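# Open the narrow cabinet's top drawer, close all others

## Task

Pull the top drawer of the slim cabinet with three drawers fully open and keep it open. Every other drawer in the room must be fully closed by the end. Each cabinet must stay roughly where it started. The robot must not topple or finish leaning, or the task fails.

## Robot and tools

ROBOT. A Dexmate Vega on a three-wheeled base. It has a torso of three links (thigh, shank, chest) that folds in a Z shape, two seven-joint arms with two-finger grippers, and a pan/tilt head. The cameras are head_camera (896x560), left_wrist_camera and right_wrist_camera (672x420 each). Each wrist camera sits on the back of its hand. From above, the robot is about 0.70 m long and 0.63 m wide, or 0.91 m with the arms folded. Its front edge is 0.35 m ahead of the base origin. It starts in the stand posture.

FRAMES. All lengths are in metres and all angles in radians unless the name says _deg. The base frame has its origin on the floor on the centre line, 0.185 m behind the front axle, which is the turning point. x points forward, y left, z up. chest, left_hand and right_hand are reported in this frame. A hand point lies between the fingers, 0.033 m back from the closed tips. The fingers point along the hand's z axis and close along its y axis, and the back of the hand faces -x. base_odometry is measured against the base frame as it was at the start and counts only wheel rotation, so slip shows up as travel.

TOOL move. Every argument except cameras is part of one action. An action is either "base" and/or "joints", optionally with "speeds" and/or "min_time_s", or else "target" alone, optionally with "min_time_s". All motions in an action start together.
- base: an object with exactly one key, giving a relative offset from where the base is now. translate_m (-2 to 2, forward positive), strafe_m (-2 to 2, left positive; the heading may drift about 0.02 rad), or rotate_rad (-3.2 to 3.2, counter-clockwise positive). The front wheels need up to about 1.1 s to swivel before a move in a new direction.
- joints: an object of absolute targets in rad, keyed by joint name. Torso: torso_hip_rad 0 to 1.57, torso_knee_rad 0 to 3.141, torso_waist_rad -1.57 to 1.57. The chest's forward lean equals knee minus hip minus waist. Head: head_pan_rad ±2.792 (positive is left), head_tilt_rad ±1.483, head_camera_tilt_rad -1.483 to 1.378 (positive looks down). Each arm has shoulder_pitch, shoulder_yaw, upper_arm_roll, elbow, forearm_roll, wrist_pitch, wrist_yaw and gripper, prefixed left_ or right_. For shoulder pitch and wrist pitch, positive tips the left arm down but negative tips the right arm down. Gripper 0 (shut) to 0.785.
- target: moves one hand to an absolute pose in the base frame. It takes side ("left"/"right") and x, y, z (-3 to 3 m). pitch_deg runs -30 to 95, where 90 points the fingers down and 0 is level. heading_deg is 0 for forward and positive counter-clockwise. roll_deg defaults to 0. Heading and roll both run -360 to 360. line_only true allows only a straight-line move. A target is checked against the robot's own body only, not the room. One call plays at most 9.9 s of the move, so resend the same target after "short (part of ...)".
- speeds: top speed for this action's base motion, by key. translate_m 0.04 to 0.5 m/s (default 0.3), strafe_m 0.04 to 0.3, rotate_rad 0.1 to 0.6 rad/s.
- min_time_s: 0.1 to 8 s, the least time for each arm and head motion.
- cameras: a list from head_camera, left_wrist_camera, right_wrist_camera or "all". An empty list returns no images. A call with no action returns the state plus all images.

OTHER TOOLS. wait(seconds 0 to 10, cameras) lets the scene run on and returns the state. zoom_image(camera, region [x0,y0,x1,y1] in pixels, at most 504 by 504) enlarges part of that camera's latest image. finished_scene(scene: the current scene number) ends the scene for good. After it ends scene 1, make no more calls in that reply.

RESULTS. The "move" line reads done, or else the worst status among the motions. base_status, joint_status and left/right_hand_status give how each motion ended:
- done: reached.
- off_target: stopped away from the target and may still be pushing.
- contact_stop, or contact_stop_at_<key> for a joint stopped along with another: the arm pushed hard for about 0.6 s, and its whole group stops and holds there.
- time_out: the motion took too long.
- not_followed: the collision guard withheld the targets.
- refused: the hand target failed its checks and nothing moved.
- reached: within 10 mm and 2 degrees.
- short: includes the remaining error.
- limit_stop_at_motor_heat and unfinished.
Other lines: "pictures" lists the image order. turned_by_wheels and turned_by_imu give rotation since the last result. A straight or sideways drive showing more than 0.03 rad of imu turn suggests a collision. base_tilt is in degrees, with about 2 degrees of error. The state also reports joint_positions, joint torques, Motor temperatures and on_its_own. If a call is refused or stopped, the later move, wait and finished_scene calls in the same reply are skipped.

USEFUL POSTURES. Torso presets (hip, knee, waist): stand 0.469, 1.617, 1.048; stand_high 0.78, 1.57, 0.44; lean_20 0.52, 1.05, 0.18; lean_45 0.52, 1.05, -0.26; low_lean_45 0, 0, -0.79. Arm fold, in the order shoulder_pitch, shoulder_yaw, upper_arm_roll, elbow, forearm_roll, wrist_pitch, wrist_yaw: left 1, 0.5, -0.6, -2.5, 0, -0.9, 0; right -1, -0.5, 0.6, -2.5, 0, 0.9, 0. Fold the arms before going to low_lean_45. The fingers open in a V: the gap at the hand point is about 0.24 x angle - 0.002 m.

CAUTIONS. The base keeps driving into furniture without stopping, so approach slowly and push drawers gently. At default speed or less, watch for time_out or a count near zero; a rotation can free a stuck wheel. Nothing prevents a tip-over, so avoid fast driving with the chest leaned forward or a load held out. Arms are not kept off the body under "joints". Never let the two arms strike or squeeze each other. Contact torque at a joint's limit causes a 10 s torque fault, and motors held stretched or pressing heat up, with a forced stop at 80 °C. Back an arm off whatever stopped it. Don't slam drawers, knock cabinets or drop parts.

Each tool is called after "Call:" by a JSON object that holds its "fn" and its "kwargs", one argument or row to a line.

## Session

Call:
{"fn": "move", "kwargs": {
  "joints": {"head_pan_rad": -1.3, "head_camera_tilt_rad": 0.2},
  "cameras": ["head_camera"]
}}

Call:
{"fn": "move", "kwargs": {
  "joints": {"head_pan_rad": -2.6, "head_camera_tilt_rad": 0.2},
  "cameras": ["head_camera"]
}}

Call:
{"fn": "move", "kwargs": {
  "joints": {"head_pan_rad": 2.4, "head_camera_tilt_rad": 0.2},
  "cameras": ["head_camera"]
}}

Call:
{"fn": "move", "kwargs": {
  "joints": {"head_pan_rad": 1.2, "head_camera_tilt_rad": 0.2},
  "cameras": ["head_camera"]
}}

Call:
{"fn": "move", "kwargs": {
  "joints": {"head_pan_rad": 0, "head_camera_tilt_rad": 0.2},
  "cameras": ["head_camera"]
}}

Scene clock: 1.53 s.
Joint torques (N m): left_arm=[5.46 -1.46 -1.06 -2.88 0.04 -1.91 -0.07] | right_arm=[-6.14 -1.29 0.29 -3.2 0.21 2.42 -0.01]
Motor temperatures (°C): left_arm=[31 31 31 26 40 35 41] | right_arm=[30 27 33 31 36 36 33]
move: done
base_odometry: x=+0.000 y=+0.000 heading=+0.000
turned_by_wheels: +0.000
turned_by_imu: +0.000
base_tilt: forward=+0.0 right=+0.8
base_status: not commanded
joint_positions: torso_hip_rad=+0.469 torso_knee_rad=+1.617 torso_waist_rad=+1.048 left_shoulder_pitch_rad=+2.189 left_shoulder_yaw_rad=-0.007 left_upper_arm_roll_rad=+0.016 left_elbow_rad=-1.090 left_forearm_roll_rad=+0.013 left_wrist_pitch_rad=-0.515 left_wrist_yaw_rad=+0.020 left_gripper_rad=+0.005 right_shoulder_pitch_rad=-2.209 right_shoulder_yaw_rad=-0.016 right_upper_arm_roll_rad=+0.009 right_elbow_rad=-1.106 right_forearm_roll_rad=-0.010 right_wrist_pitch_rad=+0.494 right_wrist_yaw_rad=-0.018 right_gripper_rad=+0.005 head_pan_rad=-1.300 head_tilt_rad=+0.000 head_camera_tilt_rad=+0.200
joint_status: all done
chest: x=-0.0111 y=+0.0000 z=+1.4155 quat_wxyz=(+0.999, +0.000, +0.050, +0.000) (m; base frame)
left_hand: x=+0.1832 y=+0.2195 z=+0.6290 quat_wxyz=(+0.429, +0.002, +0.903, +0.000) pitch_deg=+39.1 heading_deg=-0.2 roll_deg=+0.1 back=up (m; base frame)
right_hand: x=+0.1700 y=-0.2462 z=+0.6246 quat_wxyz=(+0.418, -0.007, +0.908, -0.015) pitch_deg=+40.6 heading_deg=-1.6 roll_deg=-2.5 back=up (m; base frame)
pictures: head_camera

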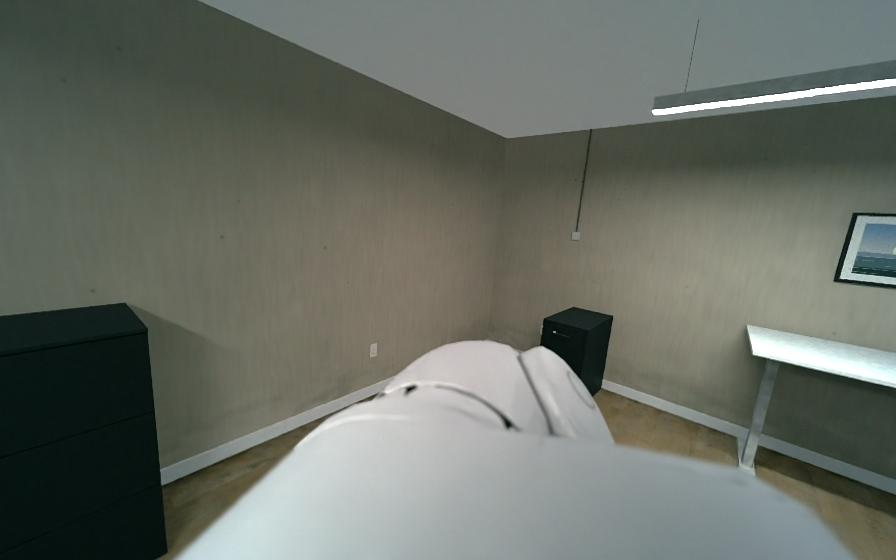

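Scene clock: 3.07 s.
Joint torques (N m): left_arm=[5.39 0.56 -1.17 -3.09 0.14 -1.86 -0.17] | right_arm=[-5.45 -1.96 0.97 -1.6 0.14 1.96 -0.22]
move: done
base_odometry: x=+0.000 y=+0.000 heading=+0.000
turned_by_wheels: +0.000
turned_by_imu: +0.000
base_tilt: forward=+0.0 right=+0.8
base_status: not commanded
joint_positions: torso_hip_rad=+0.469 torso_knee_rad=+1.617 torso_waist_rad=+1.048 left_shoulder_pitch_rad=+2.189 left_shoulder_yaw_rad=-0.007 left_upper_arm_roll_rad=+0.016 left_elbow_rad=-1.090 left_forearm_roll_rad=+0.013 left_wrist_pitch_rad=-0.515 left_wrist_yaw_rad=+0.020 left_gripper_rad=+0.005 right_shoulder_pitch_rad=-2.209 right_shoulder_yaw_rad=-0.016 right_upper_arm_roll_rad=+0.009 right_elbow_rad=-1.106 right_forearm_roll_rad=-0.010 right_wrist_pitch_rad=+0.494 right_wrist_yaw_rad=-0.018 right_gripper_rad=+0.005 head_pan_rad=-2.600 head_tilt_rad=+0.000 head_camera_tilt_rad=+0.200
joint_status: all done
chest: x=-0.0111 y=+0.0000 z=+1.4155 quat_wxyz=(+0.999, +0.000, +0.050, +0.000) (m; base frame)
left_hand: x=+0.1832 y=+0.2195 z=+0.6290 quat_wxyz=(+0.429, +0.002, +0.903, +0.000) pitch_deg=+39.1 heading_deg=-0.2 roll_deg=+0.1 back=up (m; base frame)
right_hand: x=+0.1700 y=-0.2462 z=+0.6246 quat_wxyz=(+0.418, -0.007, +0.908, -0.015) pitch_deg=+40.6 heading_deg=-1.6 roll_deg=-2.5 back=up (m; base frame)
pictures: head_camera

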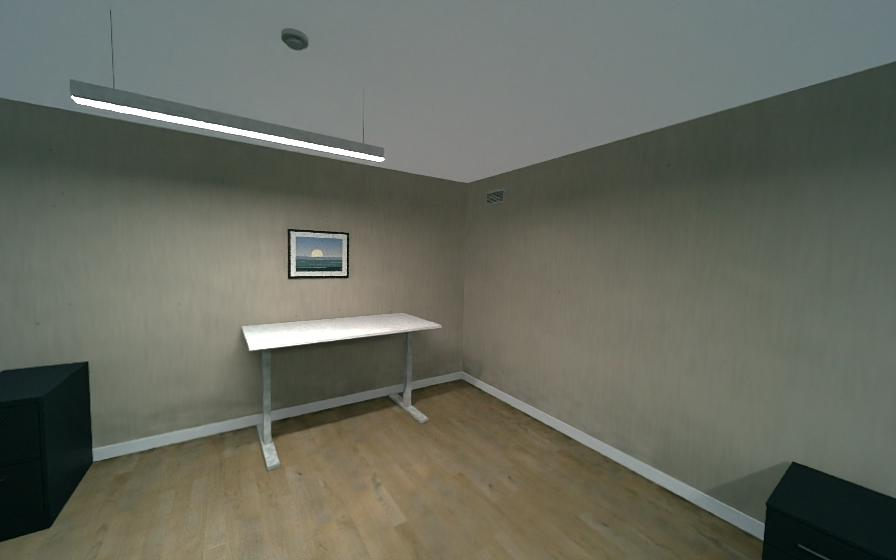

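Scene clock: 7.07 s.
Joint torques (N m): left_arm=[5.39 -0.5 -0.74 -2.55 0.14 -1.63 0.04] | right_arm=[-5.86 -2.79 0.26 -1.46 0.02 1.93 -0.02]
move: done
base_odometry: x=+0.000 y=+0.000 heading=+0.000
turned_by_wheels: +0.000
turned_by_imu: +0.000
base_tilt: forward=+0.1 right=+0.8
base_status: not commanded
joint_positions: torso_hip_rad=+0.469 torso_knee_rad=+1.617 torso_waist_rad=+1.048 left_shoulder_pitch_rad=+2.189 left_shoulder_yaw_rad=-0.007 left_upper_arm_roll_rad=+0.016 left_elbow_rad=-1.090 left_forearm_roll_rad=+0.013 left_wrist_pitch_rad=-0.515 left_wrist_yaw_rad=+0.020 left_gripper_rad=+0.005 right_shoulder_pitch_rad=-2.209 right_shoulder_yaw_rad=-0.016 right_upper_arm_roll_rad=+0.009 right_elbow_rad=-1.106 right_forearm_roll_rad=-0.010 right_wrist_pitch_rad=+0.494 right_wrist_yaw_rad=-0.018 right_gripper_rad=+0.005 head_pan_rad=+2.400 head_tilt_rad=+0.000 head_camera_tilt_rad=+0.200
joint_status: all done
chest: x=-0.0111 y=+0.0000 z=+1.4155 quat_wxyz=(+0.999, +0.000, +0.050, +0.000) (m; base frame)
left_hand: x=+0.1832 y=+0.2195 z=+0.6290 quat_wxyz=(+0.429, +0.002, +0.903, +0.000) pitch_deg=+39.1 heading_deg=-0.2 roll_deg=+0.1 back=up (m; base frame)
right_hand: x=+0.1700 y=-0.2462 z=+0.6246 quat_wxyz=(+0.418, -0.007, +0.908, -0.015) pitch_deg=+40.6 heading_deg=-1.6 roll_deg=-2.5 back=up (m; base frame)
pictures: head_camera

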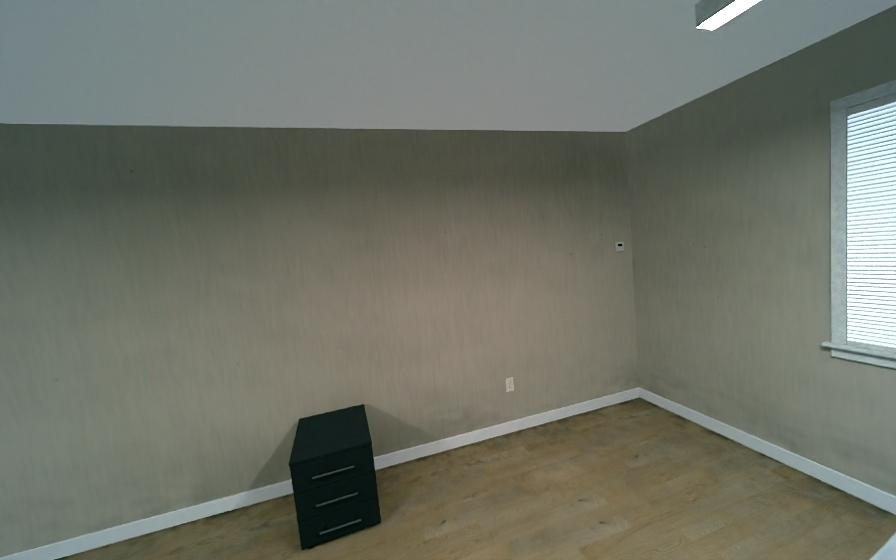

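Scene clock: 8.53 s.
Joint torques (N m): left_arm=[5.74 0 -1.17 -2.88 0.1 -1.33 -0.13] | right_arm=[-5.59 -0.96 0.78 -2.09 0 1.53 -0.07]
move: done
base_odometry: x=+0.000 y=+0.000 heading=+0.000
turned_by_wheels: +0.000
turned_by_imu: +0.000
base_tilt: forward=+0.1 right=+0.7
base_status: not commanded
joint_positions: torso_hip_rad=+0.469 torso_knee_rad=+1.617 torso_waist_rad=+1.048 left_shoulder_pitch_rad=+2.189 left_shoulder_yaw_rad=-0.007 left_upper_arm_roll_rad=+0.016 left_elbow_rad=-1.090 left_forearm_roll_rad=+0.013 left_wrist_pitch_rad=-0.515 left_wrist_yaw_rad=+0.020 left_gripper_rad=+0.005 right_shoulder_pitch_rad=-2.209 right_shoulder_yaw_rad=-0.016 right_upper_arm_roll_rad=+0.009 right_elbow_rad=-1.106 right_forearm_roll_rad=-0.010 right_wrist_pitch_rad=+0.494 right_wrist_yaw_rad=-0.018 right_gripper_rad=+0.005 head_pan_rad=+1.200 head_tilt_rad=+0.000 head_camera_tilt_rad=+0.200
joint_status: all done
chest: x=-0.0111 y=+0.0000 z=+1.4155 quat_wxyz=(+0.999, +0.000, +0.050, +0.000) (m; base frame)
left_hand: x=+0.1832 y=+0.2195 z=+0.6290 quat_wxyz=(+0.429, +0.002, +0.903, +0.000) pitch_deg=+39.1 heading_deg=-0.2 roll_deg=+0.1 back=up (m; base frame)
right_hand: x=+0.1700 y=-0.2462 z=+0.6246 quat_wxyz=(+0.418, -0.007, +0.908, -0.015) pitch_deg=+40.6 heading_deg=-1.6 roll_deg=-2.5 back=up (m; base frame)
pictures: head_camera

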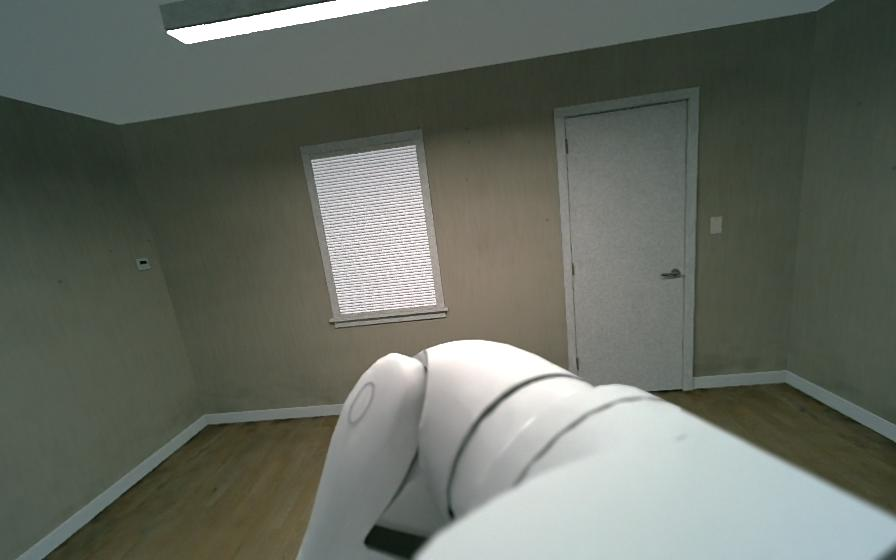

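Scene clock: 10.00 s.
Joint torques (N m): left_arm=[6.9 0.91 -0.89 -2.68 0.13 -1.05 -0.09] | right_arm=[-4.75 -0.68 0.71 -1.97 0.11 2.16 -0.2]
move: done
base_odometry: x=+0.000 y=+0.000 heading=+0.000
turned_by_wheels: +0.000
turned_by_imu: +0.000
base_tilt: forward=+0.0 right=+0.7
base_status: not commanded
joint_positions: torso_hip_rad=+0.469 torso_knee_rad=+1.617 torso_waist_rad=+1.048 left_shoulder_pitch_rad=+2.189 left_shoulder_yaw_rad=-0.007 left_upper_arm_roll_rad=+0.016 left_elbow_rad=-1.090 left_forearm_roll_rad=+0.013 left_wrist_pitch_rad=-0.515 left_wrist_yaw_rad=+0.020 left_gripper_rad=+0.005 right_shoulder_pitch_rad=-2.209 right_shoulder_yaw_rad=-0.016 right_upper_arm_roll_rad=+0.009 right_elbow_rad=-1.106 right_forearm_roll_rad=-0.010 right_wrist_pitch_rad=+0.494 right_wrist_yaw_rad=-0.018 right_gripper_rad=+0.005 head_pan_rad=+0.000 head_tilt_rad=+0.000 head_camera_tilt_rad=+0.200
joint_status: all done
chest: x=-0.0111 y=+0.0000 z=+1.4155 quat_wxyz=(+0.999, +0.000, +0.050, +0.000) (m; base frame)
left_hand: x=+0.1832 y=+0.2195 z=+0.6290 quat_wxyz=(+0.429, +0.002, +0.903, +0.000) pitch_deg=+39.1 heading_deg=-0.2 roll_deg=+0.1 back=up (m; base frame)
right_hand: x=+0.1700 y=-0.2462 z=+0.6246 quat_wxyz=(+0.418, -0.007, +0.908, -0.015) pitch_deg=+40.6 heading_deg=-1.6 roll_deg=-2.5 back=up (m; base frame)
pictures: head_camera

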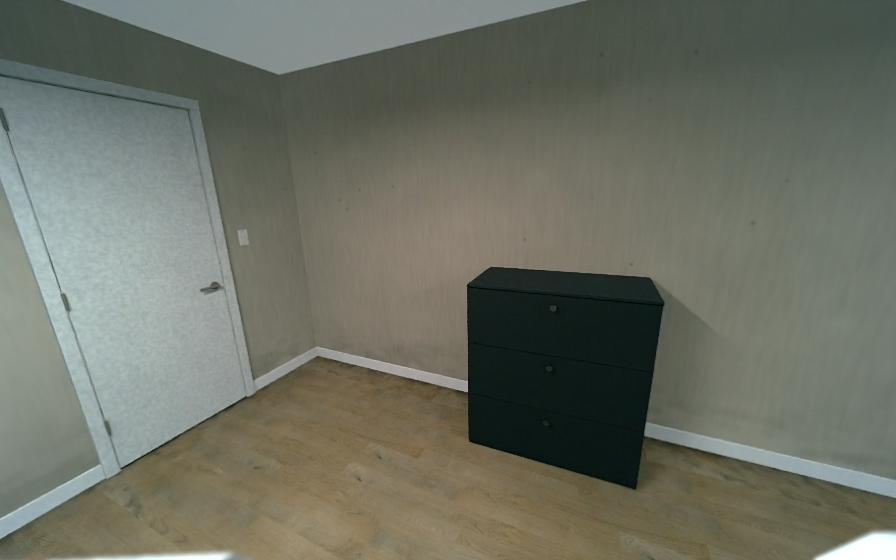

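Call:
{"fn": "move", "kwargs": {
  "base": {"rotate_rad": 2.747},
  "joints": {"head_camera_tilt_rad": 0.0, "right_shoulder_pitch_rad": -1, "right_shoulder_yaw_rad": -0.5, "right_upper_arm_roll_rad": 0.6, "right_elbow_rad": -2.5, "right_forearm_roll_rad": 0, "right_wrist_pitch_rad": 0.9, "right_wrist_yaw_rad": 0, "torso_hip_rad": 0.35, "torso_knee_rad": 1.2, "torso_waist_rad": 0.0, "left_shoulder_pitch_rad": 0.814, "left_shoulder_yaw_rad": 0.109, "left_upper_arm_roll_rad": 0.45, "left_elbow_rad": -0.669, "left_forearm_roll_rad": 1.144, "left_wrist_pitch_rad": 0.184, "left_wrist_yaw_rad": 0.536, "left_gripper_rad": 0.22},
  "cameras": ["head_camera", "left_wrist_camera"]
}}

Scene clock: 17.43 s.
Joint torques (N m): left_arm=[-13.08 0.94 1 -2.36 0.64 -0.13 0.92] | right_arm=[18.04 -8.32 8.5 -3.24 1.23 -0.43 -0.69]
move: done
base_odometry: x=+0.003 y=+0.000 heading=+2.756
turned_by_wheels: +2.756
turned_by_imu: +2.741
base_tilt: forward=+0.1 right=+0.8
base_status: done
joint_positions: torso_hip_rad=+0.350 torso_knee_rad=+1.200 torso_waist_rad=+0.000 left_shoulder_pitch_rad=+0.816 left_shoulder_yaw_rad=+0.109 left_upper_arm_roll_rad=+0.449 left_elbow_rad=-0.670 left_forearm_roll_rad=+1.142 left_wrist_pitch_rad=+0.183 left_wrist_yaw_rad=+0.535 left_gripper_rad=+0.220 right_shoulder_pitch_rad=-1.002 right_shoulder_yaw_rad=-0.499 right_upper_arm_roll_rad=+0.599 right_elbow_rad=-2.498 right_forearm_roll_rad=+0.000 right_wrist_pitch_rad=+0.899 right_wrist_yaw_rad=+0.000 right_gripper_rad=+0.005 head_pan_rad=+0.000 head_tilt_rad=+0.000 head_camera_tilt_rad=+0.000
joint_status: all done
chest: x=+0.2091 y=+0.0000 z=+1.2244 quat_wxyz=(+0.911, +0.000, +0.412, +0.000) (m; base frame)
left_hand: x=+0.6386 y=+0.2007 z=+0.4342 quat_wxyz=(+0.353, +0.612, +0.614, +0.352) pitch_deg=+30.2 heading_deg=+0.0 roll_deg=+89.8 (m; base frame)
right_hand: x=+0.4066 y=-0.1722 z=+1.4286 quat_wxyz=(+0.927, -0.303, -0.061, -0.213) pitch_deg=-54.0 heading_deg=+88.4 roll_deg=+65.8 back=down (m; base frame)
pictures: head_camera, left_wrist_camera

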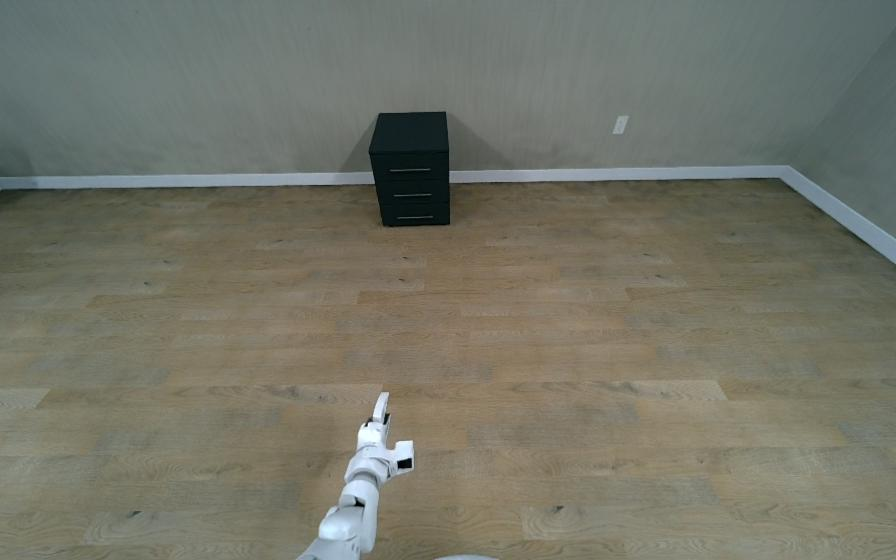

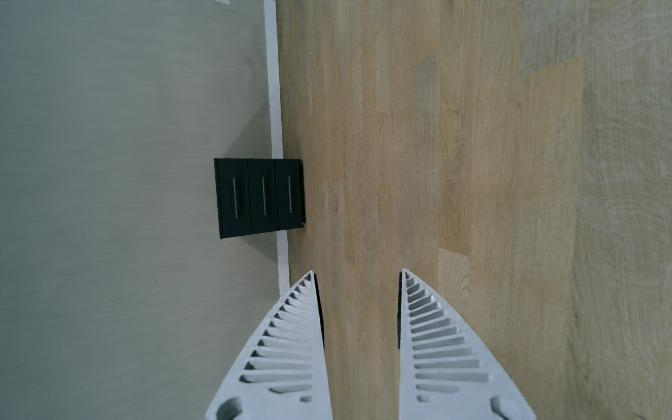

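Call:
{"fn": "move", "kwargs": {
  "base": {"rotate_rad": 0.055}
}}

Call:
{"fn": "move", "kwargs": {
  "base": {"strafe_m": -0.1}
}}

Call:
{"fn": "move", "kwargs": {
  "base": {"translate_m": 1.05},
  "joints": {"head_camera_tilt_rad": 0.1},
  "speeds": {"translate_m": 0.4},
  "cameras": ["head_camera", "left_wrist_camera"]
}}

Scene clock: 19.20 s.
Joint torques (N m): left_arm=[-13.05 2.01 1.11 -2.18 0.64 1.14 1.11] | right_arm=[17.3 -7.52 8.46 -3.69 1.2 -0.41 -0.83]
move: done
base_odometry: x=+0.003 y=+0.000 heading=+2.810
turned_by_wheels: +0.055
turned_by_imu: +0.055
base_tilt: forward=+0.0 right=+0.8
base_status: done
joint_positions: torso_hip_rad=+0.350 torso_knee_rad=+1.200 torso_waist_rad=+0.000 left_shoulder_pitch_rad=+0.814 left_shoulder_yaw_rad=+0.109 left_upper_arm_roll_rad=+0.450 left_elbow_rad=-0.669 left_forearm_roll_rad=+1.144 left_wrist_pitch_rad=+0.184 left_wrist_yaw_rad=+0.536 left_gripper_rad=+0.220 right_shoulder_pitch_rad=-1.000 right_shoulder_yaw_rad=-0.500 right_upper_arm_roll_rad=+0.600 right_elbow_rad=-2.500 right_forearm_roll_rad=+0.000 right_wrist_pitch_rad=+0.900 right_wrist_yaw_rad=+0.000 right_gripper_rad=+0.005 head_pan_rad=+0.000 head_tilt_rad=+0.000 head_camera_tilt_rad=+0.000
joint_status: not commanded
chest: x=+0.2091 y=+0.0000 z=+1.2244 quat_wxyz=(+0.911, +0.000, +0.412, +0.000) (m; base frame)
left_hand: x=+0.6399 y=+0.2007 z=+0.4350 quat_wxyz=(+0.353, +0.612, +0.613, +0.353) pitch_deg=+30.1 heading_deg=+0.0 roll_deg=+90.0 (m; base frame)
right_hand: x=+0.4049 y=-0.1712 z=+1.4291 quat_wxyz=(+0.926, -0.304, -0.063, -0.213) pitch_deg=-53.8 heading_deg=+88.8 roll_deg=+65.3 back=down (m; base frame)
pictures: none

Scene clock: 21.80 s.
Joint torques (N m): left_arm=[-12.09 2 0.38 -1.7 0.3 0.6 0.95] | right_arm=[17.21 -6.49 8.46 -2.85 1.11 -0.76 -1]
move: done
base_odometry: x=+0.036 y=+0.094 heading=+2.808
turned_by_wheels: -0.003
turned_by_imu: -0.001
base_tilt: forward=+0.1 right=+0.8
base_status: done
joint_positions: torso_hip_rad=+0.350 torso_knee_rad=+1.200 torso_waist_rad=+0.000 left_shoulder_pitch_rad=+0.814 left_shoulder_yaw_rad=+0.109 left_upper_arm_roll_rad=+0.450 left_elbow_rad=-0.669 left_forearm_roll_rad=+1.144 left_wrist_pitch_rad=+0.184 left_wrist_yaw_rad=+0.536 left_gripper_rad=+0.220 right_shoulder_pitch_rad=-1.000 right_shoulder_yaw_rad=-0.500 right_upper_arm_roll_rad=+0.600 right_elbow_rad=-2.500 right_forearm_roll_rad=+0.000 right_wrist_pitch_rad=+0.900 right_wrist_yaw_rad=+0.000 right_gripper_rad=+0.005 head_pan_rad=+0.000 head_tilt_rad=+0.000 head_camera_tilt_rad=+0.000
joint_status: not commanded
chest: x=+0.2091 y=+0.0000 z=+1.2244 quat_wxyz=(+0.911, +0.000, +0.412, +0.000) (m; base frame)
left_hand: x=+0.6399 y=+0.2008 z=+0.4350 quat_wxyz=(+0.353, +0.612, +0.613, +0.353) pitch_deg=+30.1 heading_deg=+0.0 roll_deg=+90.0 (m; base frame)
right_hand: x=+0.4048 y=-0.1712 z=+1.4291 quat_wxyz=(+0.926, -0.304, -0.063, -0.213) pitch_deg=-53.8 heading_deg=+88.8 roll_deg=+65.3 back=down (m; base frame)
pictures: none

Scene clock: 27.00 s.
Joint torques (N m): left_arm=[-11.84 1.84 0.71 -2.29 0.38 0.31 0.86] | right_arm=[17.17 -7.5 8.01 -2.93 1.21 -0.21 -1.12]
move: done
base_odometry: x=-0.957 y=+0.437 heading=+2.808
turned_by_wheels: +0.001
turned_by_imu: -0.001
base_tilt: forward=+0.1 right=+0.8
base_status: done
joint_positions: torso_hip_rad=+0.350 torso_knee_rad=+1.200 torso_waist_rad=+0.000 left_shoulder_pitch_rad=+0.814 left_shoulder_yaw_rad=+0.109 left_upper_arm_roll_rad=+0.450 left_elbow_rad=-0.669 left_forearm_roll_rad=+1.144 left_wrist_pitch_rad=+0.184 left_wrist_yaw_rad=+0.536 left_gripper_rad=+0.220 right_shoulder_pitch_rad=-1.000 right_shoulder_yaw_rad=-0.500 right_upper_arm_roll_rad=+0.600 right_elbow_rad=-2.500 right_forearm_roll_rad=+0.000 right_wrist_pitch_rad=+0.900 right_wrist_yaw_rad=+0.000 right_gripper_rad=+0.005 head_pan_rad=+0.000 head_tilt_rad=+0.000 head_camera_tilt_rad=+0.100
joint_status: all done
chest: x=+0.2092 y=+0.0000 z=+1.2244 quat_wxyz=(+0.911, +0.000, +0.412, +0.000) (m; base frame)
left_hand: x=+0.6399 y=+0.2008 z=+0.4349 quat_wxyz=(+0.353, +0.612, +0.613, +0.353) pitch_deg=+30.1 heading_deg=+0.0 roll_deg=+90.0 (m; base frame)
right_hand: x=+0.4049 y=-0.1712 z=+1.4290 quat_wxyz=(+0.926, -0.304, -0.063, -0.213) pitch_deg=-53.8 heading_deg=+88.8 roll_deg=+65.3 back=down (m; base frame)
pictures: head_camera, left_wrist_camera

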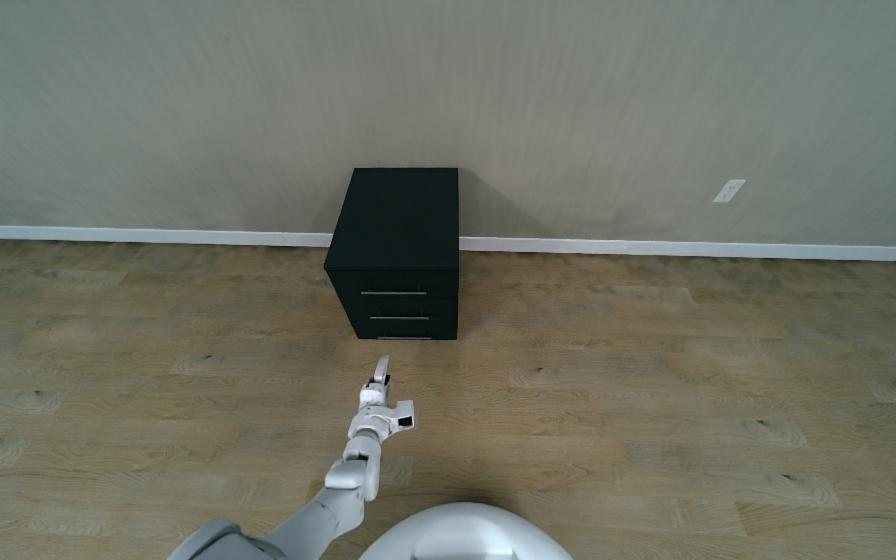

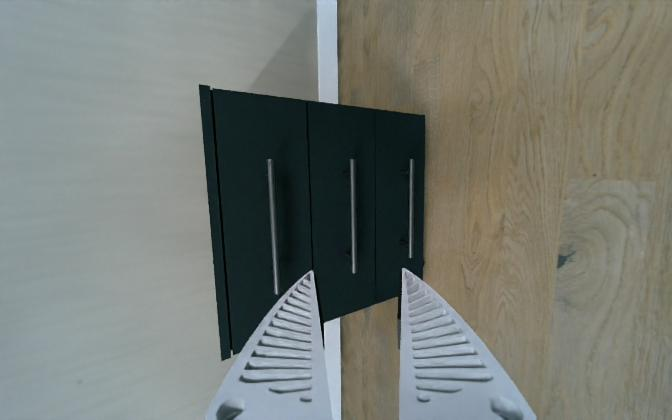

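Call:
{"fn": "move", "kwargs": {
  "base": {"translate_m": 0.265},
  "cameras": ["left_wrist_camera"]
}}

Call:
{"fn": "move", "kwargs": {
  "joints": {"left_gripper_rad": 0.0},
  "cameras": ["head_camera", "left_wrist_camera"]
}}

Scene clock: 30.10 s.
Joint torques (N m): left_arm=[-16.8 1.45 -0.7 -6.83 0.54 -0.46 0.87] | right_arm=[17.3 -7.15 8.17 -3.24 1.03 -0.8 -0.99]
move: done
base_odometry: x=-1.207 y=+0.523 heading=+2.809
turned_by_wheels: +0.001
turned_by_imu: +0.001
base_tilt: forward=+0.1 right=+0.8
base_status: done
joint_positions: torso_hip_rad=+0.350 torso_knee_rad=+1.200 torso_waist_rad=+0.000 left_shoulder_pitch_rad=+0.814 left_shoulder_yaw_rad=+0.109 left_upper_arm_roll_rad=+0.450 left_elbow_rad=-0.669 left_forearm_roll_rad=+1.144 left_wrist_pitch_rad=+0.184 left_wrist_yaw_rad=+0.536 left_gripper_rad=+0.220 right_shoulder_pitch_rad=-1.000 right_shoulder_yaw_rad=-0.500 right_upper_arm_roll_rad=+0.600 right_elbow_rad=-2.500 right_forearm_roll_rad=+0.000 right_wrist_pitch_rad=+0.900 right_wrist_yaw_rad=+0.000 right_gripper_rad=+0.005 head_pan_rad=+0.000 head_tilt_rad=+0.000 head_camera_tilt_rad=+0.100
joint_status: not commanded
chest: x=+0.2091 y=+0.0000 z=+1.2244 quat_wxyz=(+0.911, +0.000, +0.412, +0.000) (m; base frame)
left_hand: x=+0.6397 y=+0.2008 z=+0.4349 quat_wxyz=(+0.353, +0.612, +0.613, +0.353) pitch_deg=+30.1 heading_deg=+0.0 roll_deg=-90.0 (m; base frame)
right_hand: x=+0.4048 y=-0.1712 z=+1.4291 quat_wxyz=(+0.926, -0.304, -0.063, -0.213) pitch_deg=-53.8 heading_deg=+88.8 roll_deg=+65.3 back=down (m; base frame)
pictures: left_wrist_camera

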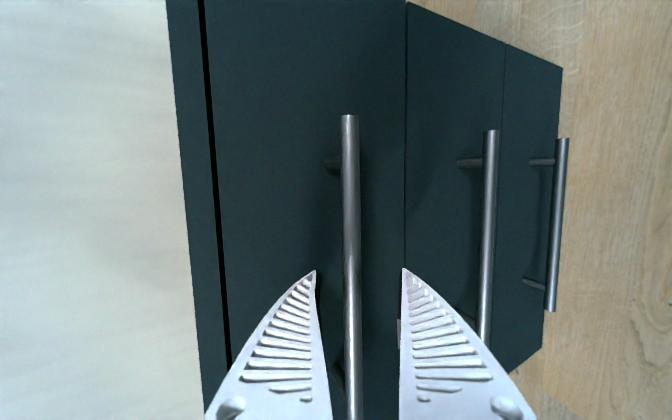

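Scene clock: 30.83 s.
Joint torques (N m): left_arm=[-6.56 0.38 -0.58 -1.09 0.25 0.2 0.11] | right_arm=[15.12 -7.7 8.52 -2.86 1.16 -0.77 -0.83]
move: done
base_odometry: x=-1.207 y=+0.523 heading=+2.809
turned_by_wheels: +0.000
turned_by_imu: +0.000
base_tilt: forward=+0.1 right=+0.7
base_status: not commanded
joint_positions: torso_hip_rad=+0.350 torso_knee_rad=+1.200 torso_waist_rad=+0.000 left_shoulder_pitch_rad=+0.814 left_shoulder_yaw_rad=+0.109 left_upper_arm_roll_rad=+0.450 left_elbow_rad=-0.669 left_forearm_roll_rad=+1.144 left_wrist_pitch_rad=+0.184 left_wrist_yaw_rad=+0.536 left_gripper_rad=+0.000 right_shoulder_pitch_rad=-1.000 right_shoulder_yaw_rad=-0.500 right_upper_arm_roll_rad=+0.600 right_elbow_rad=-2.500 right_forearm_roll_rad=+0.000 right_wrist_pitch_rad=+0.900 right_wrist_yaw_rad=+0.000 right_gripper_rad=+0.005 head_pan_rad=+0.000 head_tilt_rad=+0.000 head_camera_tilt_rad=+0.100
joint_status: all done
chest: x=+0.2091 y=+0.0000 z=+1.2244 quat_wxyz=(+0.911, +0.000, +0.412, +0.000) (m; base frame)
left_hand: x=+0.6402 y=+0.2007 z=+0.4353 quat_wxyz=(+0.353, +0.612, +0.613, +0.354) pitch_deg=+30.0 heading_deg=+0.0 roll_deg=+90.0 (m; base frame)
right_hand: x=+0.4048 y=-0.1712 z=+1.4291 quat_wxyz=(+0.926, -0.304, -0.063, -0.213) pitch_deg=-53.8 heading_deg=+88.8 roll_deg=+65.3 back=down (m; base frame)
pictures: head_camera, left_wrist_camera

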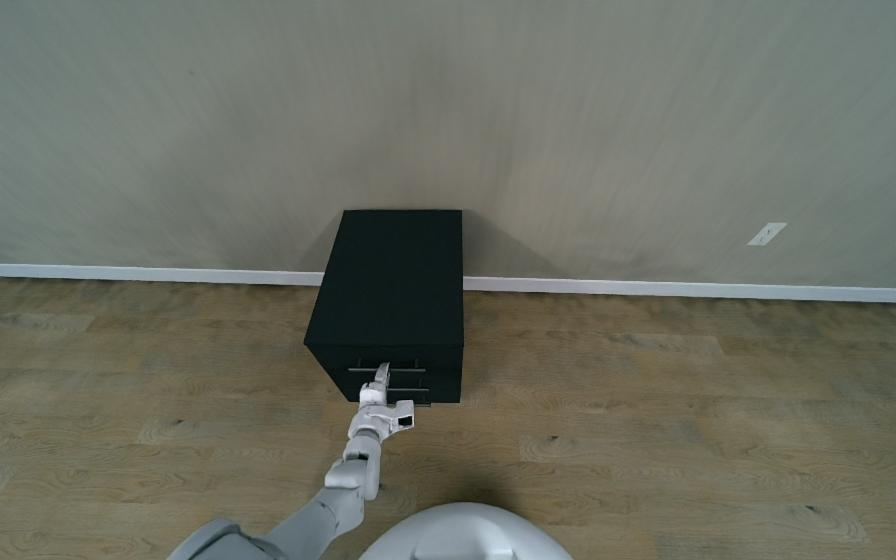

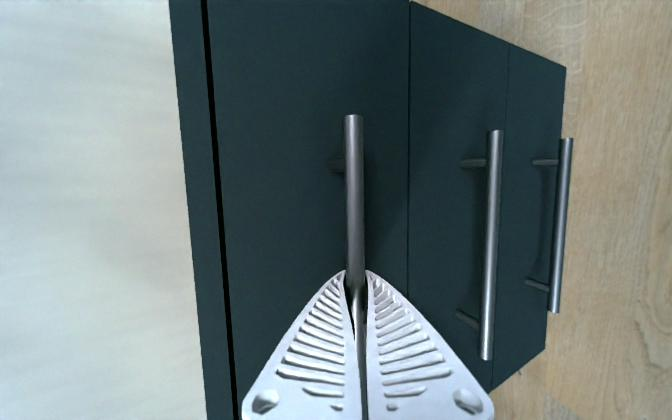

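Call:
{"fn": "move", "kwargs": {
  "base": {"translate_m": -0.32},
  "speeds": {"translate_m": 0.15},
  "cameras": ["head_camera"]
}}

Call:
{"fn": "move", "kwargs": {
  "base": {"translate_m": -0.09},
  "speeds": {"translate_m": 0.06},
  "cameras": ["head_camera", "left_wrist_camera"]
}}

Scene clock: 34.33 s.
Joint torques (N m): left_arm=[-1.71 -6.66 2.53 -2.83 2.01 -2.8 -0.04] | right_arm=[16.22 -6.9 8.01 -3.8 1.1 -0.46 -0.89]
move: done
base_odometry: x=-0.905 y=+0.419 heading=+2.810
turned_by_wheels: +0.001
turned_by_imu: +0.002
base_tilt: forward=+0.1 right=+0.8
base_status: done
joint_positions: torso_hip_rad=+0.350 torso_knee_rad=+1.200 torso_waist_rad=+0.000 left_shoulder_pitch_rad=+0.814 left_shoulder_yaw_rad=+0.109 left_upper_arm_roll_rad=+0.450 left_elbow_rad=-0.669 left_forearm_roll_rad=+1.144 left_wrist_pitch_rad=+0.185 left_wrist_yaw_rad=+0.536 left_gripper_rad=+0.000 right_shoulder_pitch_rad=-1.000 right_shoulder_yaw_rad=-0.500 right_upper_arm_roll_rad=+0.600 right_elbow_rad=-2.500 right_forearm_roll_rad=+0.000 right_wrist_pitch_rad=+0.900 right_wrist_yaw_rad=+0.000 right_gripper_rad=+0.005 head_pan_rad=+0.000 head_tilt_rad=+0.000 head_camera_tilt_rad=+0.100
joint_status: not commanded
chest: x=+0.2090 y=+0.0000 z=+1.2244 quat_wxyz=(+0.911, +0.000, +0.412, +0.000) (m; base frame)
left_hand: x=+0.6403 y=+0.2015 z=+0.4353 quat_wxyz=(+0.353, +0.612, +0.613, +0.354) pitch_deg=+30.0 heading_deg=+0.1 roll_deg=-89.9 (m; base frame)
right_hand: x=+0.4047 y=-0.1712 z=+1.4291 quat_wxyz=(+0.926, -0.304, -0.063, -0.213) pitch_deg=-53.8 heading_deg=+88.8 roll_deg=+65.3 back=down (m; base frame)
pictures: head_camera

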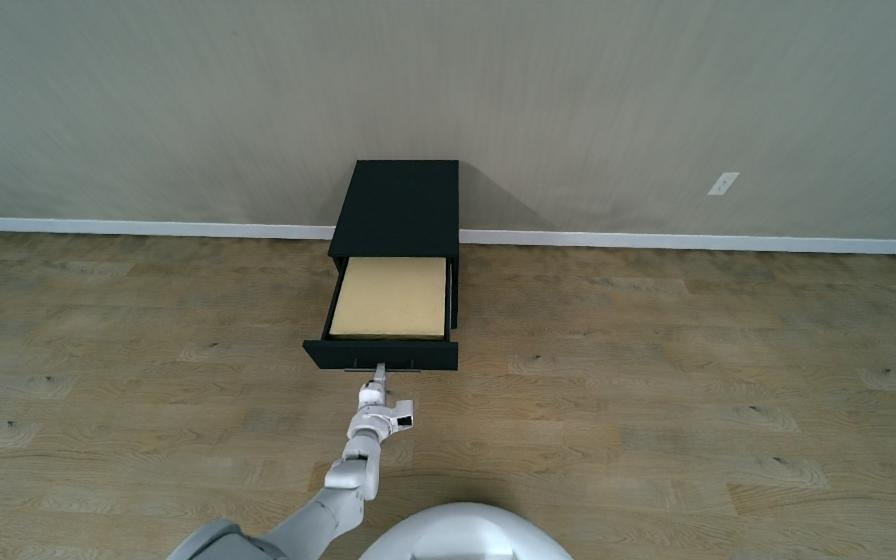

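Scene clock: 36.40 s.
Joint torques (N m): left_arm=[-3.29 -3.92 1.62 -3.1 0.02 0.48 0.62] | right_arm=[16.57 -6.54 8.14 -3.42 1.2 -0.83 -1.02]
move: done
base_odometry: x=-0.820 y=+0.390 heading=+2.811
turned_by_wheels: +0.001
turned_by_imu: +0.001
base_tilt: forward=+0.1 right=+0.8
base_status: done
joint_positions: torso_hip_rad=+0.350 torso_knee_rad=+1.200 torso_waist_rad=+0.000 left_shoulder_pitch_rad=+0.814 left_shoulder_yaw_rad=+0.109 left_upper_arm_roll_rad=+0.450 left_elbow_rad=-0.669 left_forearm_roll_rad=+1.144 left_wrist_pitch_rad=+0.184 left_wrist_yaw_rad=+0.536 left_gripper_rad=+0.000 right_shoulder_pitch_rad=-1.000 right_shoulder_yaw_rad=-0.500 right_upper_arm_roll_rad=+0.600 right_elbow_rad=-2.500 right_forearm_roll_rad=+0.000 right_wrist_pitch_rad=+0.900 right_wrist_yaw_rad=+0.000 right_gripper_rad=+0.005 head_pan_rad=+0.000 head_tilt_rad=+0.000 head_camera_tilt_rad=+0.100
joint_status: not commanded
chest: x=+0.2090 y=+0.0000 z=+1.2244 quat_wxyz=(+0.911, +0.000, +0.412, +0.000) (m; base frame)
left_hand: x=+0.6402 y=+0.2009 z=+0.4353 quat_wxyz=(+0.353, +0.612, +0.613, +0.354) pitch_deg=+30.0 heading_deg=+0.0 roll_deg=-90.0 (m; base frame)
right_hand: x=+0.4047 y=-0.1712 z=+1.4291 quat_wxyz=(+0.926, -0.304, -0.063, -0.213) pitch_deg=-53.8 heading_deg=+88.8 roll_deg=+65.3 back=down (m; base frame)
pictures: head_camera, left_wrist_camera

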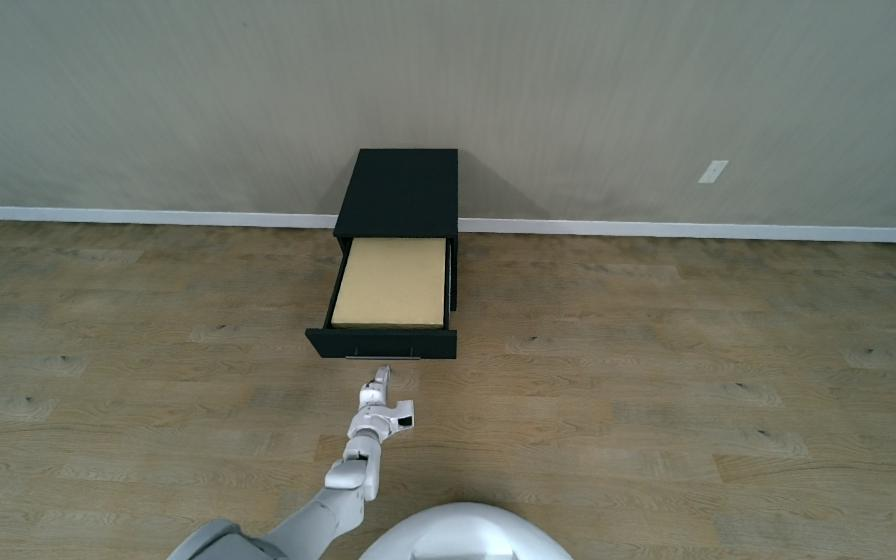

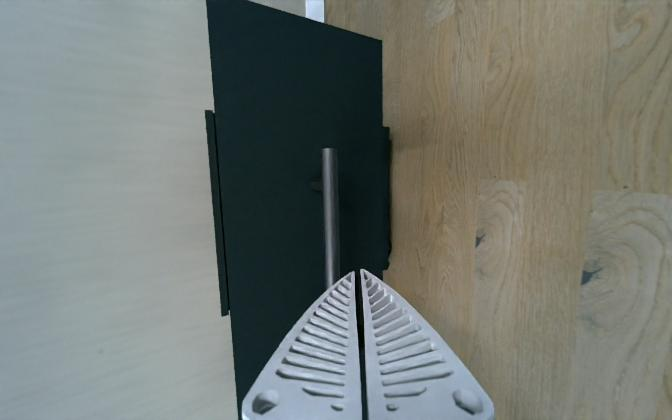

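Call:
{"fn": "finished_scene", "kwargs": {
  "scene": 2
}}

The scene is finished: the task was done.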